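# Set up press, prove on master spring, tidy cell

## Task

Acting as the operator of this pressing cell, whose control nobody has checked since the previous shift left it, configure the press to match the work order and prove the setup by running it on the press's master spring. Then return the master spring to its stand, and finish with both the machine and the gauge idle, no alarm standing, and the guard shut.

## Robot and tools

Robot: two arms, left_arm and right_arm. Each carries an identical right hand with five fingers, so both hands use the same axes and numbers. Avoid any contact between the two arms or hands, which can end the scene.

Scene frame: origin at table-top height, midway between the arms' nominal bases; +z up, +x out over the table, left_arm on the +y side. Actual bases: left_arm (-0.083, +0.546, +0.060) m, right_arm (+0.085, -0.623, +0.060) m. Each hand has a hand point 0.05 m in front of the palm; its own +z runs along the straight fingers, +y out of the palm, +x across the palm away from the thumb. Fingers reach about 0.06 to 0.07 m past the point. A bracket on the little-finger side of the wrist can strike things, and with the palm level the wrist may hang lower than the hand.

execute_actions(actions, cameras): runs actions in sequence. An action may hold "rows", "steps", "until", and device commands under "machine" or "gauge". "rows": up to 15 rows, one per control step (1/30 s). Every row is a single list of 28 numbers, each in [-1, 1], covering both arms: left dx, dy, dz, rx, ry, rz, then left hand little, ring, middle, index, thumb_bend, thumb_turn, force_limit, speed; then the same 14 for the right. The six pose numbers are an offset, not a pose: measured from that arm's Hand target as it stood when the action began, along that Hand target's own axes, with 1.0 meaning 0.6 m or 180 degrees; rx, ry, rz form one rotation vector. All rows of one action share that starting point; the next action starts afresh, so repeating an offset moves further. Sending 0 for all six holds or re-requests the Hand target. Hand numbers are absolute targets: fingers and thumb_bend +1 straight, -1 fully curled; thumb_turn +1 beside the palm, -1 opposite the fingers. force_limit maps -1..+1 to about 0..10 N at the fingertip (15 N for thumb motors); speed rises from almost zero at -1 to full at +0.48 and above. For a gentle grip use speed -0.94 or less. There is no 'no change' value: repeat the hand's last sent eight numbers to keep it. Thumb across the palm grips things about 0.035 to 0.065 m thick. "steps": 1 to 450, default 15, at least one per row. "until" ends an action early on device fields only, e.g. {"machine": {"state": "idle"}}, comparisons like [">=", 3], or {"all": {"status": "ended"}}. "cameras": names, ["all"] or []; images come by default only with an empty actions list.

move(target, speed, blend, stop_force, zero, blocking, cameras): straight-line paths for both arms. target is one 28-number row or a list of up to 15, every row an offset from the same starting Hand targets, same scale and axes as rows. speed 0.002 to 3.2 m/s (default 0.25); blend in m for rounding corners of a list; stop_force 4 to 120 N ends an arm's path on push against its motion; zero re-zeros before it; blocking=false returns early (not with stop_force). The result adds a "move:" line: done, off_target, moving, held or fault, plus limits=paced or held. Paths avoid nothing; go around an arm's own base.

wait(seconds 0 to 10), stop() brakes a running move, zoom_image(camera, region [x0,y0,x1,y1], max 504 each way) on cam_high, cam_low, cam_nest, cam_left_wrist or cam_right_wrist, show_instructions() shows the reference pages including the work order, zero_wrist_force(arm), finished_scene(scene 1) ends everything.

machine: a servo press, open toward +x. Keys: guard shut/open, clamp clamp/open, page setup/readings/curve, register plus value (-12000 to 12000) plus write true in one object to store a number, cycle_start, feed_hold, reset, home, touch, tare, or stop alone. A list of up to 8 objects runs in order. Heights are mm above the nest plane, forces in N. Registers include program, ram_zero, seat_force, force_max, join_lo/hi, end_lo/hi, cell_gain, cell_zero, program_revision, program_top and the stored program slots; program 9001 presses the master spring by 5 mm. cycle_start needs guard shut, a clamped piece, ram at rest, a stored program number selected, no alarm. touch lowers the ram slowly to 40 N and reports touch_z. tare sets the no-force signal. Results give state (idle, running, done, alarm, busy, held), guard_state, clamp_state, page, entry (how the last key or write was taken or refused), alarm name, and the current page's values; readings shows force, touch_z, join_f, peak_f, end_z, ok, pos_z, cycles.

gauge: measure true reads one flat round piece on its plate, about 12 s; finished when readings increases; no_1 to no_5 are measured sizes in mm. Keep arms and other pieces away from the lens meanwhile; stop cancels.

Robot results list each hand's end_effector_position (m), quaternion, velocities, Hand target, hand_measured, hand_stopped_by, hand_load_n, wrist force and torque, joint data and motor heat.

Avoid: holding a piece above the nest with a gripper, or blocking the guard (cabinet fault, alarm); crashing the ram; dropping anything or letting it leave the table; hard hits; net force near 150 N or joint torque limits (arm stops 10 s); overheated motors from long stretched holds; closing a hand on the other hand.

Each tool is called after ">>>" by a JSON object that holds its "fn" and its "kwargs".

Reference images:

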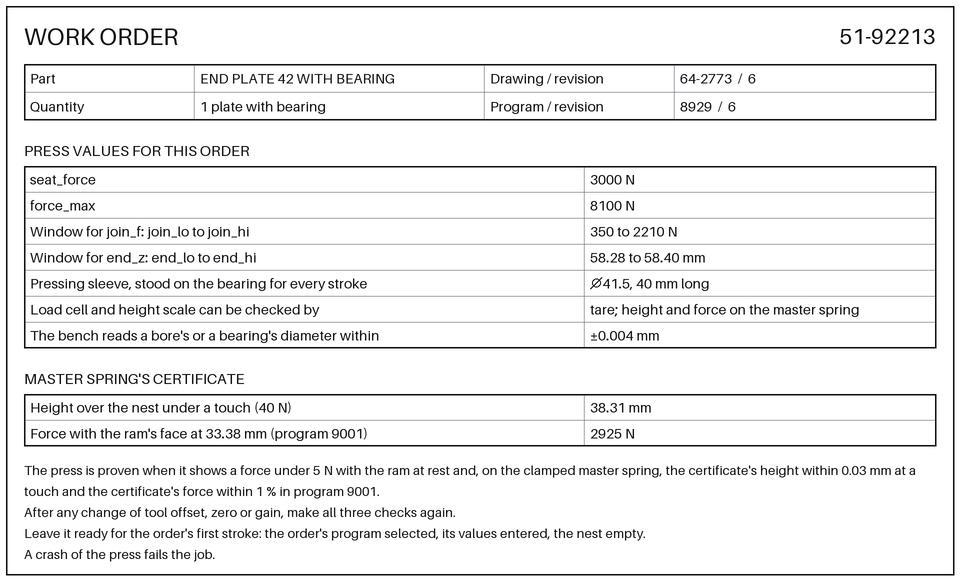

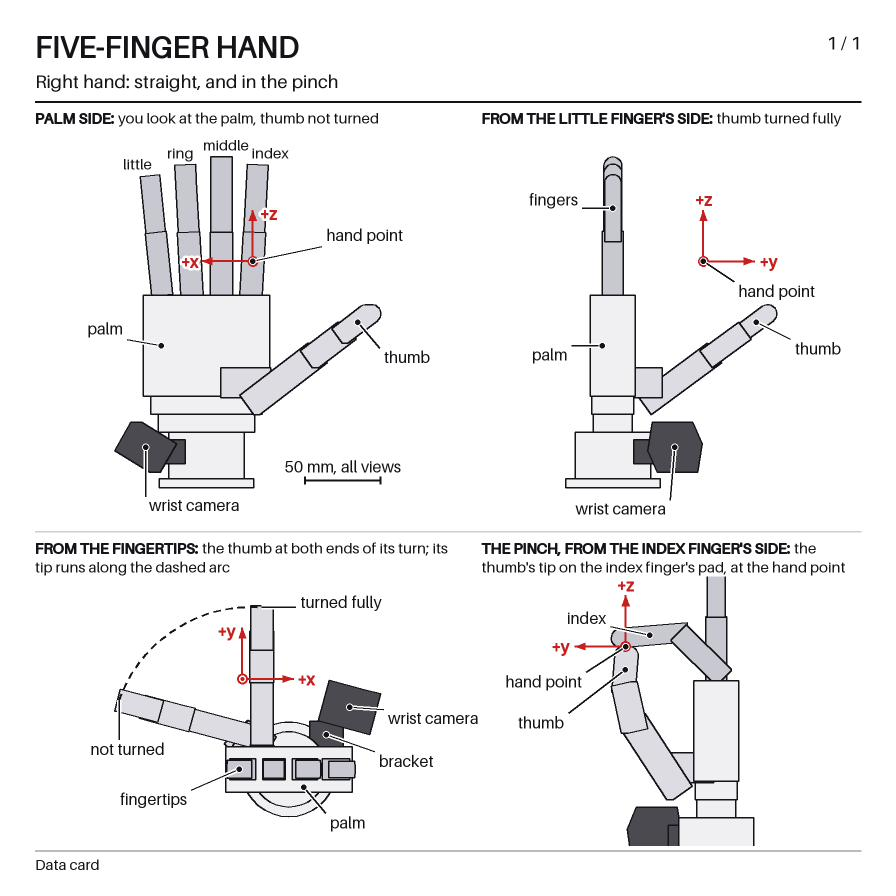

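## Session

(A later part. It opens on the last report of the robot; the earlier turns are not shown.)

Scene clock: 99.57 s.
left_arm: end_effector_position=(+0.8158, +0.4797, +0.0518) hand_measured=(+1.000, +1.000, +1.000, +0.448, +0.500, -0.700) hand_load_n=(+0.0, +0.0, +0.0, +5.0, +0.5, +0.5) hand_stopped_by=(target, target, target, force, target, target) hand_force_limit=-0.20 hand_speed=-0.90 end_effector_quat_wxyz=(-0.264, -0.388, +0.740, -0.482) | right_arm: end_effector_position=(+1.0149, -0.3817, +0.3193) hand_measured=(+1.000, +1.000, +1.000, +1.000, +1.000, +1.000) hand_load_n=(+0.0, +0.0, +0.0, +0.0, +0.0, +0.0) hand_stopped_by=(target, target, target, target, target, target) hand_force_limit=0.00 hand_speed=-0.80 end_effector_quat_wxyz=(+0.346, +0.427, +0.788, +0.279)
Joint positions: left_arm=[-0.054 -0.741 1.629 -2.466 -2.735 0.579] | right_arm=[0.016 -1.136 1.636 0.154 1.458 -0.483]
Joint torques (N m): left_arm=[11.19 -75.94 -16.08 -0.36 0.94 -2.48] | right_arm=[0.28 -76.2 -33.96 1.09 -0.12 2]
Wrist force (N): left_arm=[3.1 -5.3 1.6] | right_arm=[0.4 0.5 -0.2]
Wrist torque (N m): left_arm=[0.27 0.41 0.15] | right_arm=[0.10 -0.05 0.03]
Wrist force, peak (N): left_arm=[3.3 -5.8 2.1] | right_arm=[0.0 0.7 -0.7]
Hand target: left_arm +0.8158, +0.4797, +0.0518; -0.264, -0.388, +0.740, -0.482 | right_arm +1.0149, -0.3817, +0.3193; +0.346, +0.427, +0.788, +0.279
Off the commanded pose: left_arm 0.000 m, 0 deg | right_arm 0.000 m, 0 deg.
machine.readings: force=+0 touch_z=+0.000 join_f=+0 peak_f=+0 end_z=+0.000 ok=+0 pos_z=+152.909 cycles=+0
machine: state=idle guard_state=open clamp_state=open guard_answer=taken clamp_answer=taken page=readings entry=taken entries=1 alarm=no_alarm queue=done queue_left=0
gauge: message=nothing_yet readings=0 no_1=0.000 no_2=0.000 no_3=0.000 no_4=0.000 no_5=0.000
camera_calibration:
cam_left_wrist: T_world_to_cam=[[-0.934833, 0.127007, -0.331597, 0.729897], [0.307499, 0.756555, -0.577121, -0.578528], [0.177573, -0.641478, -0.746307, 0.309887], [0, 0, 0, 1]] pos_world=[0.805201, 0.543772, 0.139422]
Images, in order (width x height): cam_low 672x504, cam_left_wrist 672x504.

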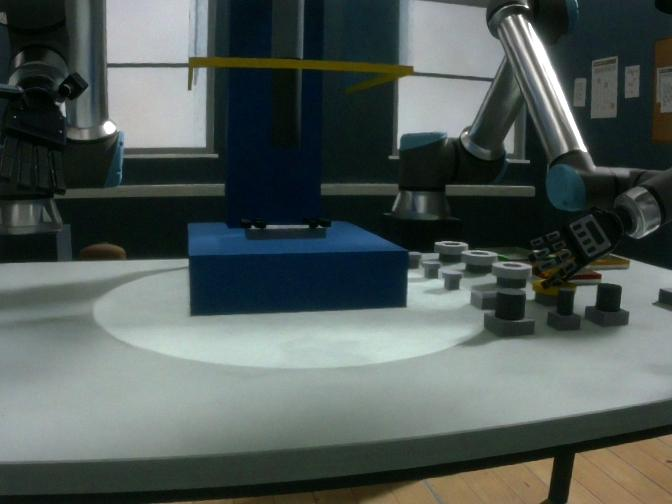

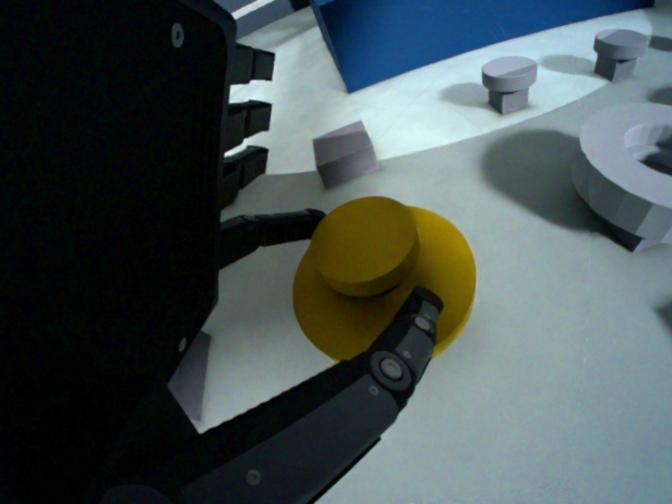

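>>> {"fn": "execute_actions", "kwargs": {"actions": [{"rows": [[0,0,0,0,0,0, 1, 1, 1, 0.9, 0.5, -0.7, 0, -0.5, 0, 0, 0, 0, 0, 0, 1, 1, 1, 1, 1, 1, 0, -0.8]], "steps": 30}]}}

>>> {"fn": "move", "kwargs": {"target": [[0.0638, -0.0422, -0.033, 0,0,0, 1, 1, 1, 0.9, 0.5, -0.7, 0, -0.5, 0, 0, 0, 0, 0, 0, 1, 1, 1, 1, 1, 1, 0, -0.8],[0.1822, -0.0878, -0.1592, -0.0561, 0.0864, 0.4805, -1, -1, 0.4, 0.4, 0.5, -1, 0, 0, 0, 0, 0, 0, 0, 0, 1, 1, 1, 1, 1, 1, 0, -0.8]], "speed": 0.3, "blend": 0.02, "cameras": ["cam_left_wrist", "cam_low", "cam_high"]}}

>>> {"fn": "zoom_image", "kwargs": {"camera": "cam_left_wrist", "region": [200, 120, 520, 420]}}

>>> {"fn": "zoom_image", "kwargs": {"camera": "cam_high", "region": [440, 240, 560, 360]}}

>>> {"fn": "zoom_image", "kwargs": {"camera": "cam_low", "region": [480, 150, 640, 310]}}

Scene clock: 103.50 s.
left_arm: end_effector_position=(+0.8158, +0.4797, +0.0518) hand_measured=(+1.000, +1.000, +1.000, +0.900, +0.500, -0.700) hand_load_n=(+0.0, +0.0, +0.0, +0.0, +0.0, +0.0) hand_stopped_by=(target, target, target, target, target, target) hand_force_limit=0.00 hand_speed=-0.50 end_effector_quat_wxyz=(-0.264, -0.388, +0.740, -0.482) | right_arm: end_effector_position=(+1.0149, -0.3817, +0.3193) hand_measured=(+1.000, +1.000, +1.000, +1.000, +1.000, +1.000) hand_load_n=(+0.0, +0.0, +0.0, +0.0, +0.0, +0.0) hand_stopped_by=(target, target, target, target, target, target) hand_force_limit=0.00 hand_speed=-0.80 end_effector_quat_wxyz=(+0.346, +0.427, +0.788, +0.279)
Joint positions: left_arm=[-0.054 -0.741 1.63 -2.466 -2.735 0.579] | right_arm=[0.016 -1.136 1.636 0.154 1.458 -0.483]
Joint torques (N m): left_arm=[14.98 -81.36 -40.94 -4.65 -1.91 -2.07] | right_arm=[0.39 -75.59 -34.18 1.1 0 2.02]
Wrist force (N): left_arm=[-0.2 -0.2 0.3] | right_arm=[-0.2 -0.2 0.3]
Wrist torque (N m): left_arm=[0.02 0.30 0.04] | right_arm=[-0.05 0.03 -0.03]
Wrist force, peak (N): left_arm=[3.1 -5.6 2.2] | right_arm=[0.0 0.3 -0.9]
Hand target: left_arm +0.8158, +0.4797, +0.0518; -0.264, -0.388, +0.740, -0.482 | right_arm +1.0149, -0.3817, +0.3193; +0.346, +0.427, +0.788, +0.279
Off the commanded pose: left_arm 0.000 m, 0 deg | right_arm 0.000 m, 0 deg.
machine.readings: force=+0 touch_z=+0.000 join_f=+0 peak_f=+0 end_z=+0.000 ok=+0 pos_z=+152.909 cycles=+0
machine: state=idle guard_state=open clamp_state=open guard_answer=taken clamp_answer=taken page=readings entry=taken entries=1 alarm=no_alarm queue=done queue_left=0
gauge: message=nothing_yet readings=0 no_1=0.000 no_2=0.000 no_3=0.000 no_4=0.000 no_5=0.000

Scene clock: 108.00 s.
left_arm: end_effector_position=(+0.7999, +0.5202, +0.2000) hand_measured=(-1.000, -1.000, +0.400, +0.400, +0.500, -1.000) hand_load_n=(+0.0, +0.0, +0.0, +0.0, +0.0, +0.0) hand_stopped_by=(target, target, target, target, target, target) hand_force_limit=0.00 hand_speed=0.00 end_effector_quat_wxyz=(+0.018, +0.306, +0.801, -0.514) | right_arm: end_effector_position=(+1.0149, -0.3817, +0.3193) hand_measured=(+1.000, +1.000, +1.000, +1.000, +1.000, +1.000) hand_load_n=(+0.0, +0.0, +0.0, +0.0, +0.0, +0.0) hand_stopped_by=(target, target, target, target, target, target) hand_force_limit=0.00 hand_speed=-0.80 end_effector_quat_wxyz=(+0.346, +0.427, +0.788, +0.279)
Joint positions: left_arm=[-0.011 -0.99 1.592 -1.597 -2.547 2.636] | right_arm=[0.016 -1.136 1.636 0.154 1.458 -0.483]
Joint torques (N m): left_arm=[17.06 -69.51 -51.63 -0.49 -3.07 2.65] | right_arm=[0.42 -76.17 -33.7 1.02 -0.39 2.17]
Wrist force (N): left_arm=[-0.2 0.3 0.6] | right_arm=[-0.1 0.7 -0.2]
Wrist torque (N m): left_arm=[0.17 0.27 -0.16] | right_arm=[0.11 0.03 0.01]
Wrist force, peak (N): left_arm=[-1.4 0.2 0.8] | right_arm=[0.1 0.7 -1.0]
Hand target: left_arm +0.7999, +0.5202, +0.2000; +0.018, +0.306, +0.801, -0.514 | right_arm +1.0149, -0.3817, +0.3193; +0.346, +0.427, +0.788, +0.279
Off the commanded pose: left_arm 0.000 m, 0 deg | right_arm 0.000 m, 0 deg.
machine.readings: force=+0 touch_z=+0.000 join_f=+0 peak_f=+0 end_z=+0.000 ok=+0 pos_z=+152.909 cycles=+0
machine: state=idle guard_state=open clamp_state=open guard_answer=taken clamp_answer=taken page=readings entry=taken entries=1 alarm=no_alarm queue=done queue_left=0
gauge: message=nothing_yet readings=0 no_1=0.000 no_2=0.000 no_3=0.000 no_4=0.000 no_5=0.000
move: done
camera_calibration:
cam_left_wrist: T_world_to_cam=[[0.301747, 0.358518, -0.88341, -0.240356], [0.938603, 0.0508397, 0.341232, -0.840185], [0.16725, -0.932137, -0.321166, 0.523725], [0, 0, 0, 1]] pos_world=[0.773534, 0.617071, 0.242567]
Images, in order (width x height): cam_high 672x504, cam_low 672x504, cam_left_wrist 672x504.

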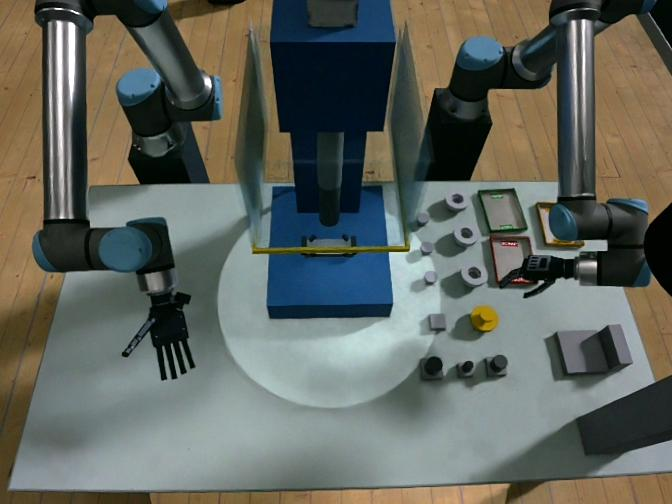

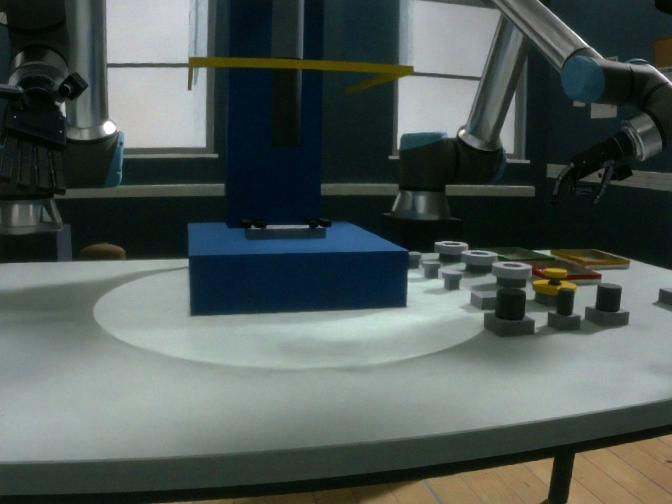

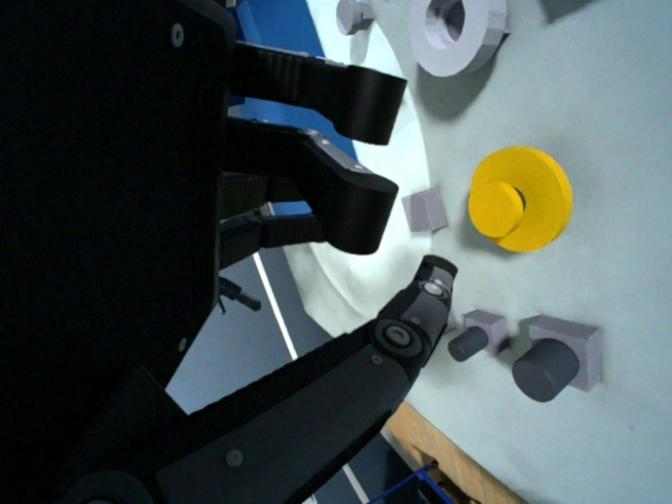

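Scaled by 1.575 from the camera's 672x504 image, which has a finer 960x720 frame.

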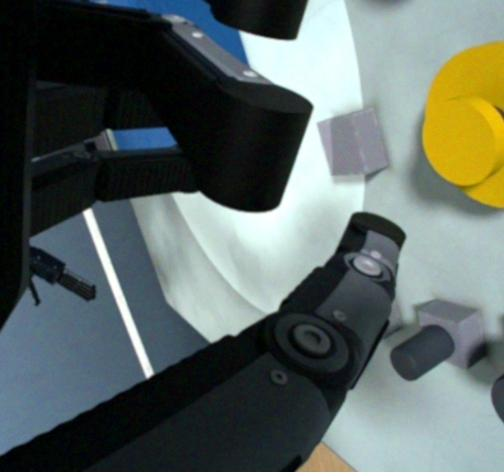

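Scaled by 4.200.

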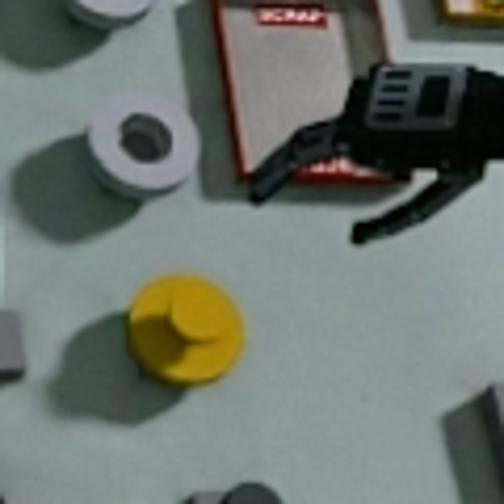

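Scaled by 3.150.

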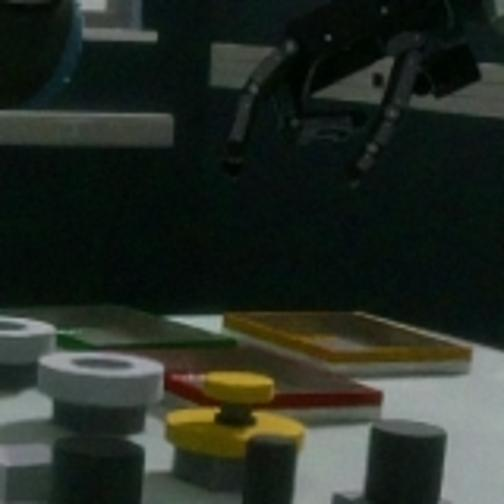

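>>> {"fn": "zoom_image", "kwargs": {"camera": "cam_left_wrist", "region": [380, 120, 600, 300]}}

Scaled by 2.291 from the camera's 672x504 image, which has a finer 960x720 frame.

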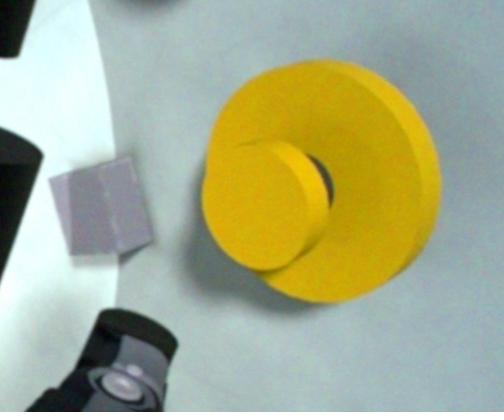

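>>> {"fn": "move", "kwargs": {"target": [-0.0263, 0.1103, 0.117, -0.0053, -0.0016, 0.0513, -1, -1, 0.85, 0.85, 0.5, -1, 0, 0, 0, 0, 0, 0, 0, 0, 1, 1, 1, 1, 1, 1, 0, -0.8], "speed": 0.2, "cameras": ["cam_left_wrist", "cam_low", "cam_high"]}}

>>> {"fn": "zoom_image", "kwargs": {"camera": "cam_left_wrist", "region": [260, 100, 560, 400]}}

>>> {"fn": "zoom_image", "kwargs": {"camera": "cam_low", "region": [480, 150, 640, 310]}}

Scene clock: 110.87 s.
left_arm: end_effector_position=(+0.8263, +0.4729, +0.1187) hand_measured=(-1.000, -1.000, +0.850, +0.850, +0.500, -1.000) hand_load_n=(+0.0, +0.0, +0.0, +0.0, +0.0, +0.0) hand_stopped_by=(target, target, target, target, target, target) hand_force_limit=0.00 hand_speed=0.00 end_effector_quat_wxyz=(+0.064, +0.368, +0.778, -0.505) | right_arm: end_effector_position=(+1.0149, -0.3817, +0.3193) hand_measured=(+1.000, +1.000, +1.000, +1.000, +1.000, +1.000) hand_load_n=(+0.0, +0.0, +0.0, +0.0, +0.0, +0.0) hand_stopped_by=(target, target, target, target, target, target) hand_force_limit=0.00 hand_speed=-0.80 end_effector_quat_wxyz=(+0.346, +0.427, +0.788, +0.279)
Joint positions: left_arm=[-0.057 -0.887 1.621 -1.821 -2.567 2.698] | right_arm=[0.016 -1.136 1.636 0.154 1.458 -0.483]
Joint torques (N m): left_arm=[-18.03 -71.84 -24.62 -6.15 -4.35 -2.37] | right_arm=[0.14 -75.93 -34.45 0.96 -0.21 2.15]
Wrist force (N): left_arm=[0.1 -0.1 1.0] | right_arm=[-0.1 0.2 -0.2]
Wrist torque (N m): left_arm=[0.08 0.10 -0.12] | right_arm=[0.04 0.02 0.00]
Wrist force, peak (N): left_arm=[0.3 0.9 1.8] | right_arm=[-0.5 0.7 -0.7]
Hand target: left_arm +0.8263, +0.4729, +0.1186; +0.064, +0.368, +0.778, -0.505 | right_arm +1.0149, -0.3817, +0.3193; +0.346, +0.427, +0.788, +0.279
Off the commanded pose: left_arm 0.000 m, 0 deg | right_arm 0.000 m, 0 deg.
machine.readings: force=+0 touch_z=+0.000 join_f=+0 peak_f=+0 end_z=+0.000 ok=+0 pos_z=+152.909 cycles=+0
machine: state=idle guard_state=open clamp_state=open guard_answer=taken clamp_answer=taken page=readings entry=taken entries=1 alarm=no_alarm queue=done queue_left=0
gauge: message=nothing_yet readings=0 no_1=0.000 no_2=0.000 no_3=0.000 no_4=0.000 no_5=0.000
move: done
camera_calibration:
cam_left_wrist: T_world_to_cam=[[0.447925, 0.303333, -0.841042, -0.402853], [0.881861, 0.0050381, 0.471482, -0.78175], [0.147253, -0.952871, -0.265241, 0.468773], [0, 0, 0, 1]] pos_world=[0.800815, 0.572818, 0.154102]
Images, in order (width x height): cam_high 672x504, cam_low 672x504, cam_left_wrist 672x504.

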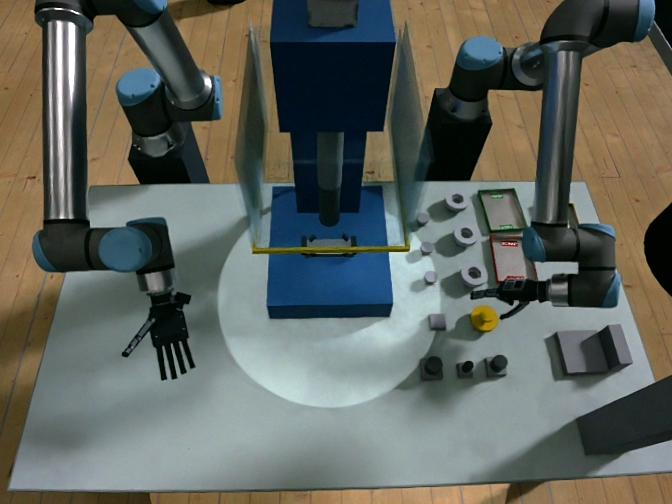

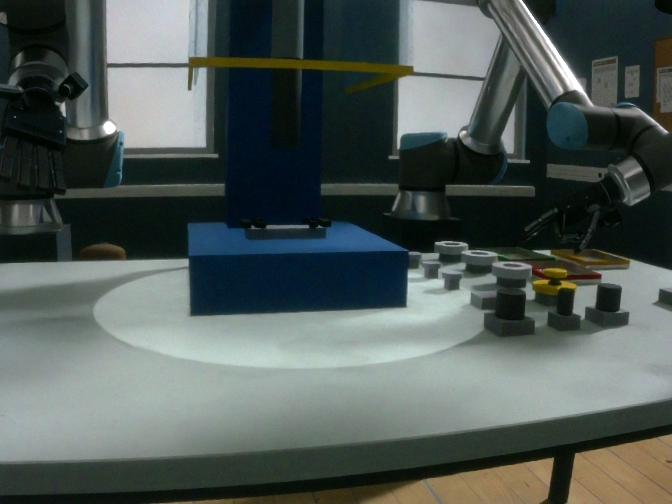

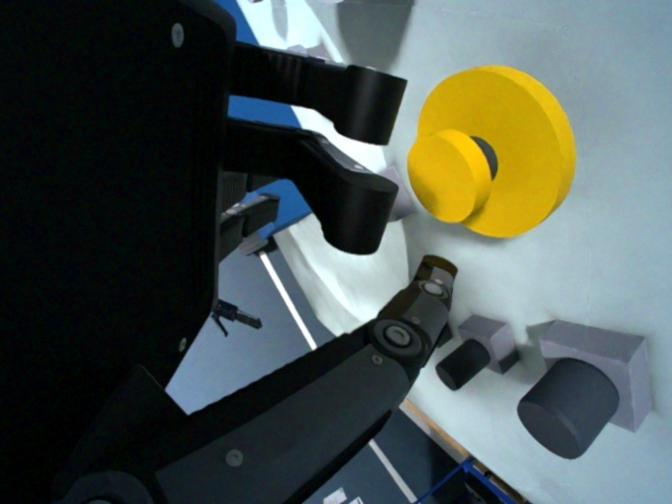

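Scaled by 1.680 from the camera's 672x504 image, which has a finer 960x720 frame.

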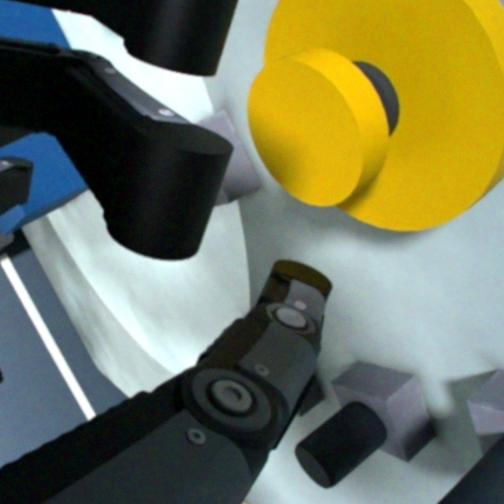

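Scaled by 3.150.

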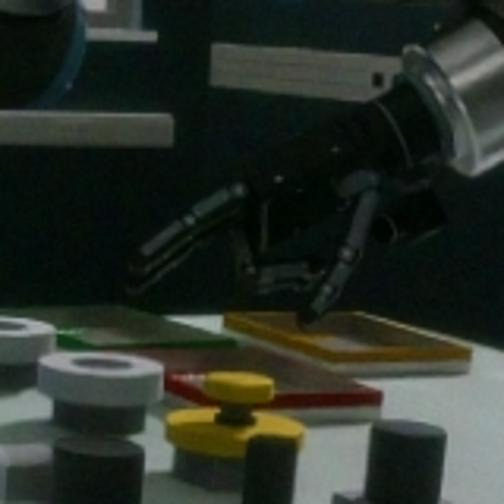

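>>> {"fn": "move", "kwargs": {"target": [0.042, 0.058, 0.043, 0, 0, 0, -1, -1, 0.85, 0.85, 0.5, -1, 0, 0, 0, 0, 0, 0, 0, 0, 1, 1, 1, 1, 1, 1, 0, -0.8], "speed": 0.05, "stop_force": 8, "cameras": ["cam_left_wrist", "cam_low", "cam_high"]}}

>>> {"fn": "zoom_image", "kwargs": {"camera": "cam_left_wrist", "region": [260, 100, 560, 400]}}

>>> {"fn": "zoom_image", "kwargs": {"camera": "cam_low", "region": [500, 200, 620, 320]}}

>>> {"fn": "zoom_image", "kwargs": {"camera": "cam_high", "region": [440, 260, 560, 360]}}

Scene clock: 113.77 s.
left_arm: end_effector_position=(+0.8233, +0.4718, +0.0686) hand_measured=(-1.000, -1.000, +0.850, +0.850, +0.500, -1.000) hand_load_n=(+0.0, +0.0, +0.0, +0.0, +0.0, -0.5) hand_stopped_by=(target, target, target, target, target, target) hand_force_limit=0.00 hand_speed=0.00 end_effector_quat_wxyz=(+0.064, +0.368, +0.778, -0.505) | right_arm: end_effector_position=(+1.0149, -0.3817, +0.3193) hand_measured=(+1.000, +1.000, +1.000, +1.000, +1.000, +1.000) hand_load_n=(+0.0, +0.0, +0.0, +0.0, +0.0, +0.0) hand_stopped_by=(target, target, target, target, target, target) hand_force_limit=0.00 hand_speed=-0.80 end_effector_quat_wxyz=(+0.346, +0.427, +0.788, +0.279)
Joint positions: left_arm=[-0.059 -0.834 1.638 -1.894 -2.568 2.696] | right_arm=[0.016 -1.136 1.636 0.154 1.458 -0.483]
Joint torques (N m): left_arm=[-17.01 -74.42 -21.84 -6.7 -4.5 -2.51] | right_arm=[2.23 -75.53 -33.82 0.92 -0.1 2.12]
Wrist force (N): left_arm=[0.4 0.1 1.3] | right_arm=[0.3 0.1 0.2]
Wrist torque (N m): left_arm=[0.08 0.05 0.17] | right_arm=[-0.01 -0.04 0.01]
Wrist force, peak (N): left_arm=[-0.2 0.1 1.6] | right_arm=[-0.5 0.3 -0.6]
Hand target: left_arm +0.8233, +0.4718, +0.0686; +0.064, +0.368, +0.778, -0.505 | right_arm +1.0149, -0.3817, +0.3193; +0.346, +0.427, +0.788, +0.279
Off the commanded pose: left_arm 0.000 m, 0 deg | right_arm 0.000 m, 0 deg.
machine.readings: force=+0 touch_z=+0.000 join_f=+0 peak_f=+0 end_z=+0.000 ok=+0 pos_z=+152.909 cycles=+0
machine: state=idle guard_state=open clamp_state=open guard_answer=taken clamp_answer=taken page=readings entry=taken entries=1 alarm=no_alarm queue=done queue_left=0
gauge: message=nothing_yet readings=0 no_1=0.000 no_2=0.000 no_3=0.000 no_4=0.000 no_5=0.000
move: done
camera_calibration:
cam_left_wrist: T_world_to_cam=[[0.447899, 0.303333, -0.841056, -0.443289], [0.881875, 0.00504721, 0.471456, -0.755491], [0.147253, -0.952871, -0.265241, 0.454878], [0, 0, 0, 1]] pos_world=[0.797815, 0.571718, 0.104002]
Images, in order (width x height): cam_high 672x504, cam_low 672x504, cam_left_wrist 672x504.

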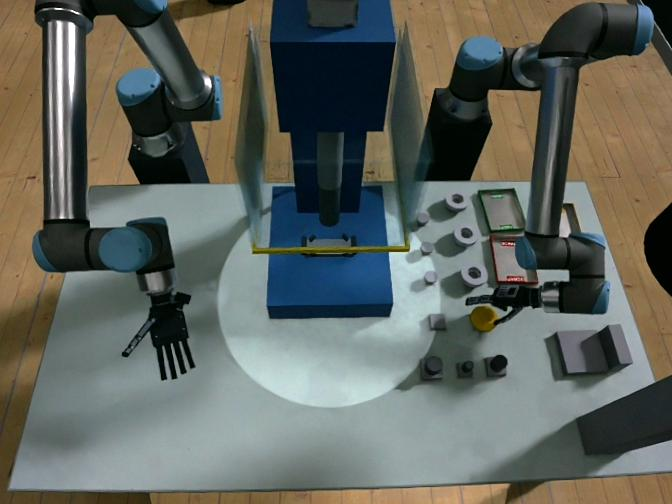

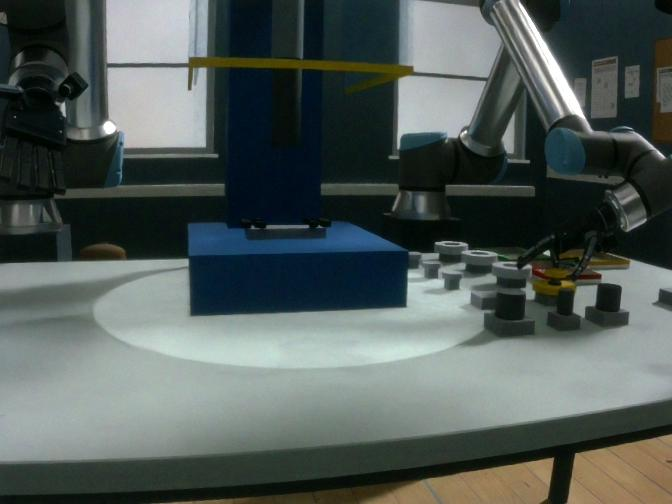

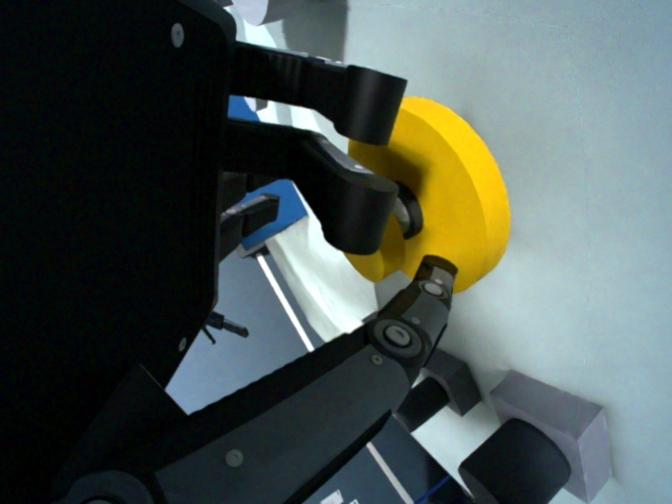

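Scaled by 1.680 from the camera's 672x504 image, which has a finer 960x720 frame.

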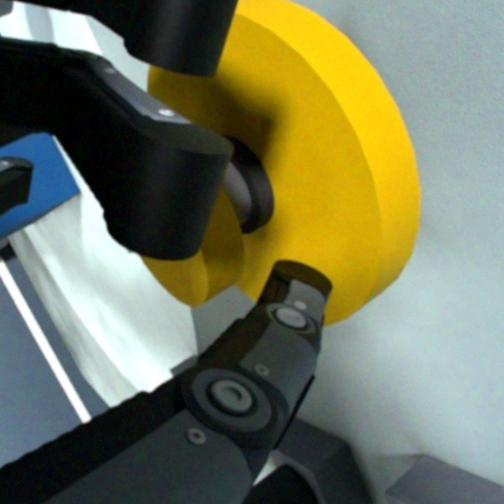

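Scaled by 4.200.

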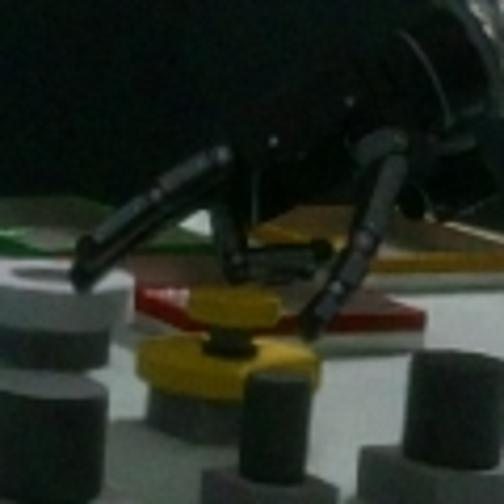

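Scaled by 4.200.

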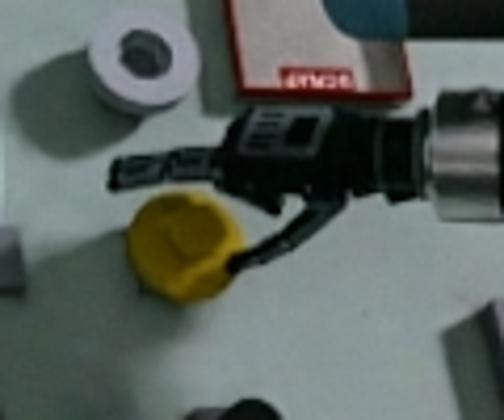

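>>> {"fn": "move", "kwargs": {"target": [-0.0015, -0.008, 0.0067, 0, 0, 0, -1, -1, 0.85, 0.85, 0.5, -1, 0, -0.9, 0, 0, 0, 0, 0, 0, 1, 1, 1, 1, 1, 1, 0, -0.8], "speed": 0.03}}

>>> {"fn": "execute_actions", "kwargs": {"actions": [{"rows": [[0,0,0,0,0,0, -1, -1, -0.1, -0.1, 0.5, -1, -0.2, -0.9, 0, 0, 0, 0, 0, 0, 1, 1, 1, 1, 1, 1, 0, -0.8]], "steps": 120}], "cameras": ["cam_left_wrist", "cam_low", "cam_high"]}}

>>> {"fn": "zoom_image", "kwargs": {"camera": "cam_left_wrist", "region": [260, 100, 560, 400]}}

>>> {"fn": "zoom_image", "kwargs": {"camera": "cam_low", "region": [500, 200, 620, 320]}}

>>> {"fn": "zoom_image", "kwargs": {"camera": "cam_high", "region": [440, 260, 560, 360]}}

Scene clock: 115.33 s.
left_arm: end_effector_position=(+0.8199, +0.4670, +0.0706) hand_measured=(-1.000, -1.000, +0.850, +0.850, +0.500, -1.000) hand_load_n=(+0.0, +0.0, +0.0, +0.0, +0.0, +0.0) hand_stopped_by=(target, target, target, target, target, target) hand_force_limit=0.00 hand_speed=-0.90 end_effector_quat_wxyz=(+0.064, +0.368, +0.778, -0.505) | right_arm: end_effector_position=(+1.0149, -0.3817, +0.3193) hand_measured=(+1.000, +1.000, +1.000, +1.000, +1.000, +1.000) hand_load_n=(+0.0, +0.0, +0.0, +0.0, +0.0, +0.0) hand_stopped_by=(target, target, target, target, target, target) hand_force_limit=0.00 hand_speed=-0.80 end_effector_quat_wxyz=(+0.346, +0.427, +0.788, +0.279)
Joint positions: left_arm=[-0.064 -0.84 1.649 -1.905 -2.57 2.687] | right_arm=[0.016 -1.136 1.636 0.154 1.458 -0.483]
Joint torques (N m): left_arm=[-20.03 -89.76 -22.26 -6.24 -4.37 -2.29] | right_arm=[0.64 -75.63 -34.37 1.14 -0.09 1.99]
Wrist force (N): left_arm=[0.3 -0.2 1.0] | right_arm=[-0.6 0.2 -0.4]
Wrist torque (N m): left_arm=[0.06 0.09 0.16] | right_arm=[0.05 0.10 -0.03]
Wrist force, peak (N): left_arm=[0.5 0.1 1.5] | right_arm=[0.3 -0.3 -1.0]
Hand target: left_arm +0.8198, +0.4669, +0.0706; +0.064, +0.368, +0.778, -0.505 | right_arm +1.0149, -0.3817, +0.3193; +0.346, +0.427, +0.788, +0.279
Off the commanded pose: left_arm 0.000 m, 0 deg | right_arm 0.000 m, 0 deg.
machine.readings: force=+0 touch_z=+0.000 join_f=+0 peak_f=+0 end_z=+0.000 ok=+0 pos_z=+152.909 cycles=+0
machine: state=idle guard_state=open clamp_state=open guard_answer=taken clamp_answer=taken page=readings entry=taken entries=1 alarm=no_alarm queue=done queue_left=0
gauge: message=nothing_yet readings=0 no_1=0.000 no_2=0.000 no_3=0.000 no_4=0.000 no_5=0.000
move: done

Scene clock: 119.53 s.
left_arm: end_effector_position=(+0.8198, +0.4669, +0.0707) hand_measured=(-1.000, -1.000, +0.152, +0.078, +0.500, -1.000) hand_load_n=(+0.0, +0.0, +0.0, +3.5, +1.0, -0.5) hand_stopped_by=(target, target, force, force, target, target) hand_force_limit=-0.20 hand_speed=-0.90 end_effector_quat_wxyz=(+0.064, +0.368, +0.778, -0.505) | right_arm: end_effector_position=(+1.0149, -0.3817, +0.3193) hand_measured=(+1.000, +1.000, +1.000, +1.000, +1.000, +1.000) hand_load_n=(-0.5, +0.0, +0.0, +0.0, +0.0, +0.0) hand_stopped_by=(target, target, target, target, target, target) hand_force_limit=0.00 hand_speed=-0.80 end_effector_quat_wxyz=(+0.346, +0.427, +0.788, +0.279)
Joint positions: left_arm=[-0.064 -0.84 1.649 -1.905 -2.57 2.687] | right_arm=[0.016 -1.136 1.636 0.154 1.458 -0.483]
Joint torques (N m): left_arm=[3.86 -83.63 -28.97 -6.42 0.18 -2.35] | right_arm=[0.41 -76.57 -33.7 1.01 -0.32 2.29]
Wrist force (N): left_arm=[-1.5 -1.5 3.0] | right_arm=[0.1 0.1 -0.2]
Wrist torque (N m): left_arm=[0.14 0.06 0.12] | right_arm=[0.02 -0.01 0.00]
Wrist force, peak (N): left_arm=[0.9 -2.1 3.9] | right_arm=[-0.6 0.5 -0.6]
Hand target: left_arm +0.8198, +0.4669, +0.0706; +0.064, +0.368, +0.778, -0.505 | right_arm +1.0149, -0.3817, +0.3193; +0.346, +0.427, +0.788, +0.279
Off the commanded pose: left_arm 0.000 m, 0 deg | right_arm 0.000 m, 0 deg.
machine.readings: force=+0 touch_z=+0.000 join_f=+0 peak_f=+0 end_z=+0.000 ok=+0 pos_z=+152.909 cycles=+0
machine: state=idle guard_state=open clamp_state=open guard_answer=taken clamp_answer=taken page=readings entry=taken entries=1 alarm=no_alarm queue=done queue_left=0
gauge: message=nothing_yet readings=0 no_1=0.000 no_2=0.000 no_3=0.000 no_4=0.000 no_5=0.000
camera_calibration:
cam_left_wrist: T_world_to_cam=[[0.447899, 0.303333, -0.841056, -0.438469], [0.881875, 0.00504721, 0.471456, -0.75337], [0.147253, -0.952871, -0.265241, 0.451281], [0, 0, 0, 1]] pos_world=[0.794315, 0.566818, 0.106102]
Images, in order (width x height): cam_high 672x504, cam_low 672x504, cam_left_wrist 672x504.

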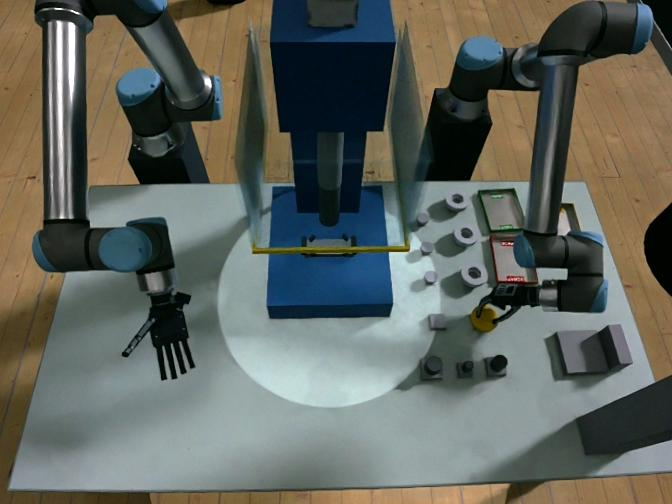

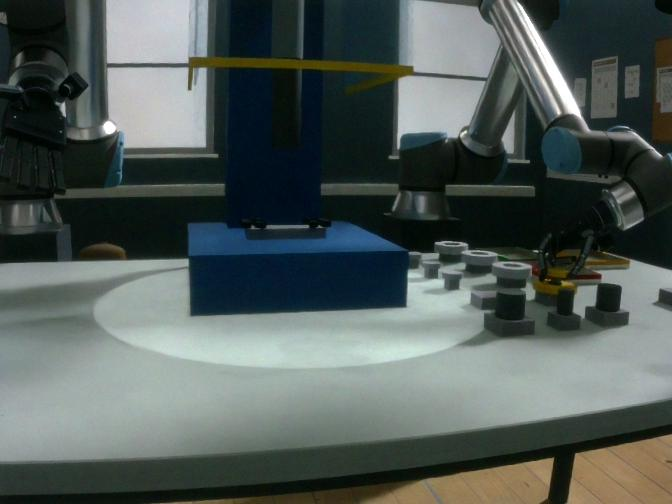

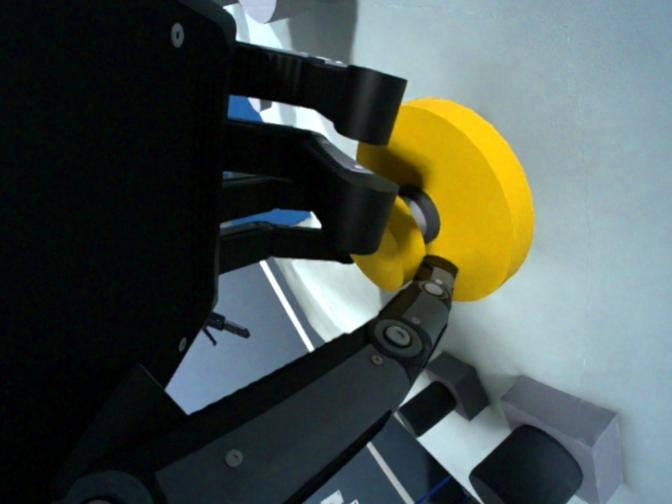

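Scaled by 1.680 from the camera's 672x504 image, which has a finer 960x720 frame.

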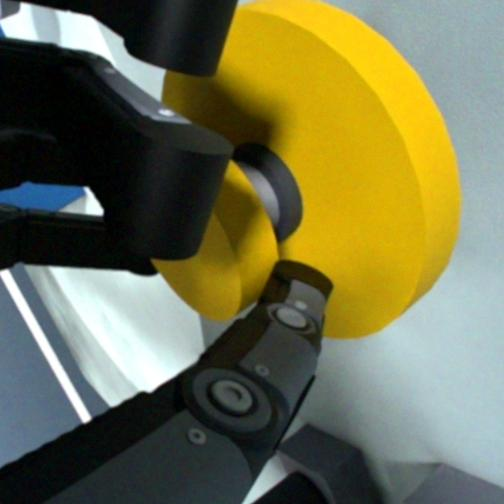

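Scaled by 4.200.

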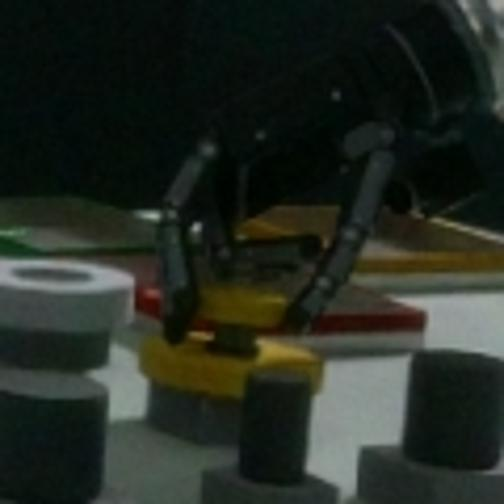

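Scaled by 4.200.

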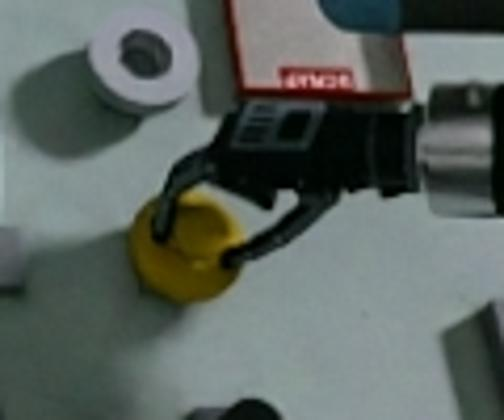

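>>> {"fn": "execute_actions", "kwargs": {"actions": [{"rows": [[0,0,0,0,0,0, -1, -1, 0.8, 0.8, 0.5, -1, 0, -0.4, 0, 0, 0, 0, 0, 0, 1, 1, 1, 1, 1, 1, 0, -0.8]], "steps": 35}]}}

>>> {"fn": "move", "kwargs": {"target": [0.0118, -0.0017, -0.009, 0, 0, 0, -1, -1, 0.8, 0.8, 0.5, -1, 0, -0.4, 0, 0, 0, 0, 0, 0, 1, 1, 1, 1, 1, 1, 0, -0.8], "speed": 0.03}}

>>> {"fn": "execute_actions", "kwargs": {"actions": [{"rows": [[0,0,0,0,0,0, -1, -1, 0.8, 0.8, 0.5, -0.85, 0, -0.4, 0, 0, 0, 0, 0, 0, 1, 1, 1, 1, 1, 1, 0, -0.8]], "steps": 20}], "cameras": ["cam_left_wrist", "cam_low", "cam_high"]}}

>>> {"fn": "zoom_image", "kwargs": {"camera": "cam_left_wrist", "region": [260, 100, 560, 400]}}

>>> {"fn": "zoom_image", "kwargs": {"camera": "cam_low", "region": [500, 200, 620, 320]}}

>>> {"fn": "zoom_image", "kwargs": {"camera": "cam_high", "region": [455, 280, 515, 340]}}

Scene clock: 122.07 s.
left_arm: end_effector_position=(+0.8198, +0.4669, +0.0706) hand_measured=(-1.000, -1.000, +0.800, +0.800, +0.500, -1.000) hand_load_n=(+0.0, +0.0, +0.0, +0.0, +0.0, +0.0) hand_stopped_by=(target, target, target, target, target, target) hand_force_limit=0.00 hand_speed=-0.40 end_effector_quat_wxyz=(+0.064, +0.368, +0.778, -0.505) | right_arm: end_effector_position=(+1.0149, -0.3817, +0.3193) hand_measured=(+1.000, +1.000, +1.000, +1.000, +1.000, +1.000) hand_load_n=(+0.0, +0.0, +0.0, +0.0, +0.0, +0.0) hand_stopped_by=(target, target, target, target, target, target) hand_force_limit=0.00 hand_speed=-0.80 end_effector_quat_wxyz=(+0.346, +0.427, +0.788, +0.279)
Joint positions: left_arm=[-0.064 -0.84 1.649 -1.905 -2.57 2.687] | right_arm=[0.016 -1.136 1.636 0.154 1.458 -0.483]
Joint torques (N m): left_arm=[13.6 -79.31 -33.74 -4.02 1.31 -2.35] | right_arm=[-0.45 -75.2 -33.28 1.04 -0.39 2.3]
Wrist force (N): left_arm=[0.6 0.3 1.2] | right_arm=[0.2 0.4 -0.3]
Wrist torque (N m): left_arm=[0.12 0.03 0.18] | right_arm=[0.07 -0.02 0.01]
Wrist force, peak (N): left_arm=[-1.4 -2.1 3.3] | right_arm=[-0.5 0.8 -0.5]
Hand target: left_arm +0.8198, +0.4669, +0.0706; +0.064, +0.368, +0.778, -0.505 | right_arm +1.0149, -0.3817, +0.3193; +0.346, +0.427, +0.788, +0.279
Off the commanded pose: left_arm 0.000 m, 0 deg | right_arm 0.000 m, 0 deg.
machine.readings: force=+0 touch_z=+0.000 join_f=+0 peak_f=+0 end_z=+0.000 ok=+0 pos_z=+152.909 cycles=+0
machine: state=idle guard_state=open clamp_state=open guard_answer=taken clamp_answer=taken page=readings entry=taken entries=1 alarm=no_alarm queue=done queue_left=0
gauge: message=nothing_yet readings=0 no_1=0.000 no_2=0.000 no_3=0.000 no_4=0.000 no_5=0.000

Scene clock: 122.87 s.
left_arm: end_effector_position=(+0.8156, +0.4747, +0.0707) hand_measured=(-1.000, -1.000, +0.800, +0.800, +0.500, -1.000) hand_load_n=(+0.0, +0.0, +0.0, +0.0, +0.0, +0.0) hand_stopped_by=(target, target, target, target, target, target) hand_force_limit=0.00 hand_speed=-0.40 end_effector_quat_wxyz=(+0.064, +0.368, +0.778, -0.505) | right_arm: end_effector_position=(+1.0149, -0.3817, +0.3193) hand_measured=(+1.000, +1.000, +1.000, +1.000, +1.000, +1.000) hand_load_n=(+0.0, +0.0, -0.5, +0.0, +0.0, +0.0) hand_stopped_by=(target, target, target, target, target, target) hand_force_limit=0.00 hand_speed=-0.80 end_effector_quat_wxyz=(+0.346, +0.427, +0.788, +0.279)
Joint positions: left_arm=[-0.056 -0.844 1.654 -1.895 -2.566 2.701] | right_arm=[0.016 -1.136 1.636 0.154 1.458 -0.483]
Joint torques (N m): left_arm=[19.55 -90.58 -22.26 -0.28 1.72 2.82] | right_arm=[1.21 -76.47 -34.2 0.92 -0.33 2.2]
Wrist force (N): left_arm=[0.1 0.0 1.1] | right_arm=[0.1 0.1 0.2]
Wrist torque (N m): left_arm=[0.08 0.10 -0.19] | right_arm=[0.01 -0.02 0.00]
Wrist force, peak (N): left_arm=[0.2 -0.4 1.6] | right_arm=[-0.8 0.5 -0.3]
Hand target: left_arm +0.8155, +0.4748, +0.0707; +0.064, +0.368, +0.778, -0.505 | right_arm +1.0149, -0.3817, +0.3193; +0.346, +0.427, +0.788, +0.279
Off the commanded pose: left_arm 0.000 m, 0 deg | right_arm 0.000 m, 0 deg.
machine.readings: force=+0 touch_z=+0.000 join_f=+0 peak_f=+0 end_z=+0.000 ok=+0 pos_z=+152.909 cycles=+0
machine: state=idle guard_state=open clamp_state=open guard_answer=taken clamp_answer=taken page=readings entry=taken entries=1 alarm=no_alarm queue=done queue_left=0
gauge: message=nothing_yet readings=0 no_1=0.000 no_2=0.000 no_3=0.000 no_4=0.000 no_5=0.000
move: done

Scene clock: 123.73 s.
left_arm: end_effector_position=(+0.8155, +0.4748, +0.0707) hand_measured=(-1.000, -1.000, +0.800, +0.800, +0.500, -0.850) hand_load_n=(+0.0, +0.0, +0.0, +0.0, +0.0, +0.0) hand_stopped_by=(target, target, target, target, target, target) hand_force_limit=0.00 hand_speed=-0.40 end_effector_quat_wxyz=(+0.064, +0.368, +0.778, -0.505) | right_arm: end_effector_position=(+1.0149, -0.3817, +0.3193) hand_measured=(+1.000, +1.000, +1.000, +1.000, +1.000, +1.000) hand_load_n=(+0.0, +0.0, +0.0, +0.0, +0.0, +0.0) hand_stopped_by=(target, target, target, target, target, target) hand_force_limit=0.00 hand_speed=-0.80 end_effector_quat_wxyz=(+0.346, +0.427, +0.788, +0.279)
Joint positions: left_arm=[-0.056 -0.845 1.654 -1.894 -2.566 2.701] | right_arm=[0.016 -1.136 1.636 0.154 1.458 -0.483]
Joint torques (N m): left_arm=[17.8 -89.82 -21.58 -0.31 2.04 2.7] | right_arm=[0.3 -75.81 -33.72 0.87 -0.23 2.35]
Wrist force (N): left_arm=[0.5 0.1 0.9] | right_arm=[0.0 0.7 -0.1]
Wrist torque (N m): left_arm=[0.11 0.03 -0.16] | right_arm=[0.11 0.01 0.01]
Wrist force, peak (N): left_arm=[0.1 0.1 1.4] | right_arm=[-0.2 0.3 -0.7]
Hand target: left_arm +0.8155, +0.4748, +0.0707; +0.064, +0.368, +0.778, -0.505 | right_arm +1.0149, -0.3817, +0.3193; +0.346, +0.427, +0.788, +0.279
Off the commanded pose: left_arm 0.000 m, 0 deg | right_arm 0.000 m, 0 deg.
machine.readings: force=+0 touch_z=+0.000 join_f=+0 peak_f=+0 end_z=+0.000 ok=+0 pos_z=+152.909 cycles=+0
machine: state=idle guard_state=open clamp_state=open guard_answer=taken clamp_answer=taken page=readings entry=taken entries=1 alarm=no_alarm queue=done queue_left=0
gauge: message=nothing_yet readings=0 no_1=0.000 no_2=0.000 no_3=0.000 no_4=0.000 no_5=0.000
camera_calibration:
cam_left_wrist: T_world_to_cam=[[0.447899, 0.303333, -0.841056, -0.43894], [0.881875, 0.00504721, 0.471456, -0.749618], [0.147253, -0.952871, -0.265241, 0.459442], [0, 0, 0, 1]] pos_world=[0.790015, 0.574718, 0.106102]
Images, in order (width x height): cam_high 672x504, cam_low 672x504, cam_left_wrist 672x504.

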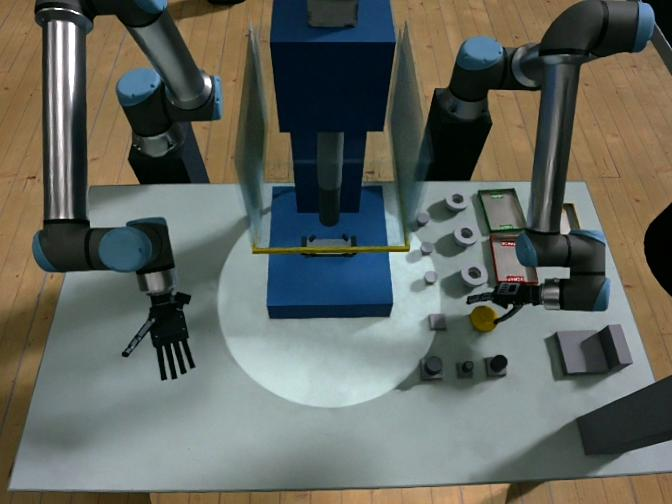

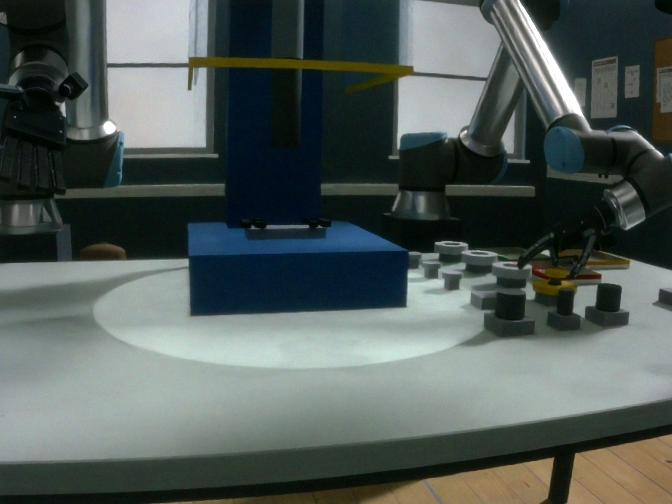

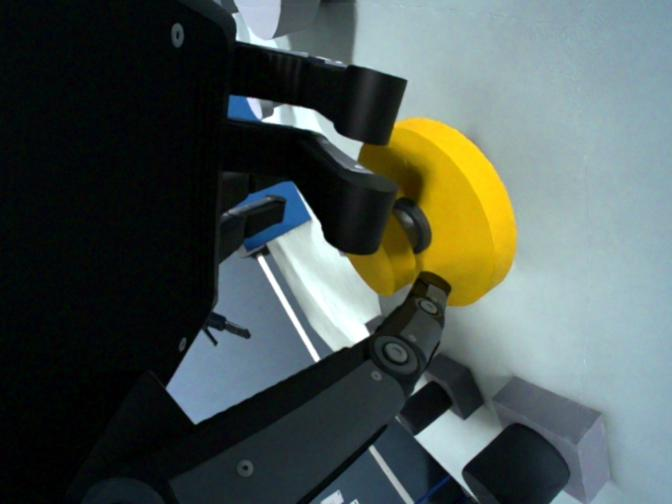

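Scaled by 1.680 from the camera's 672x504 image, which has a finer 960x720 frame.

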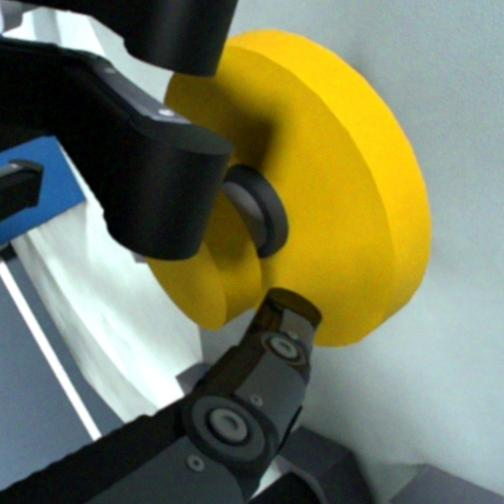

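Scaled by 4.200.

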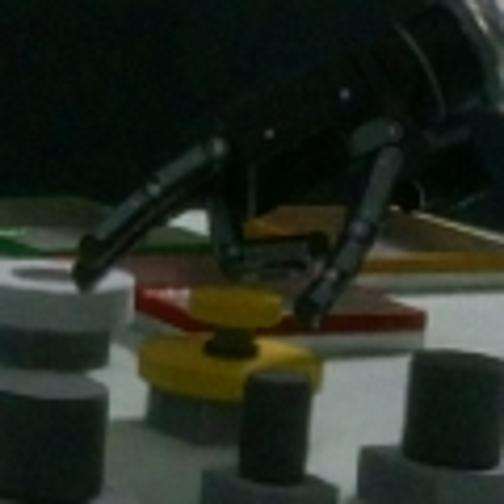

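Scaled by 8.400.

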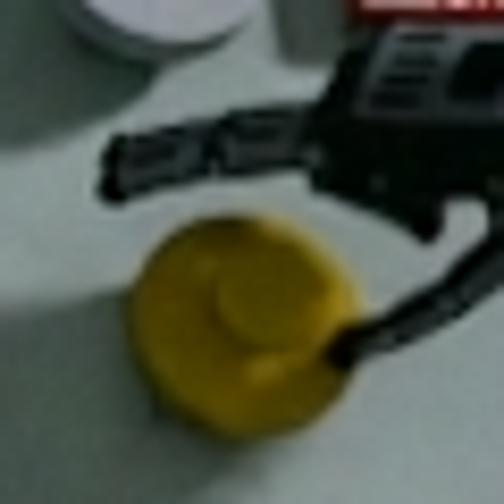

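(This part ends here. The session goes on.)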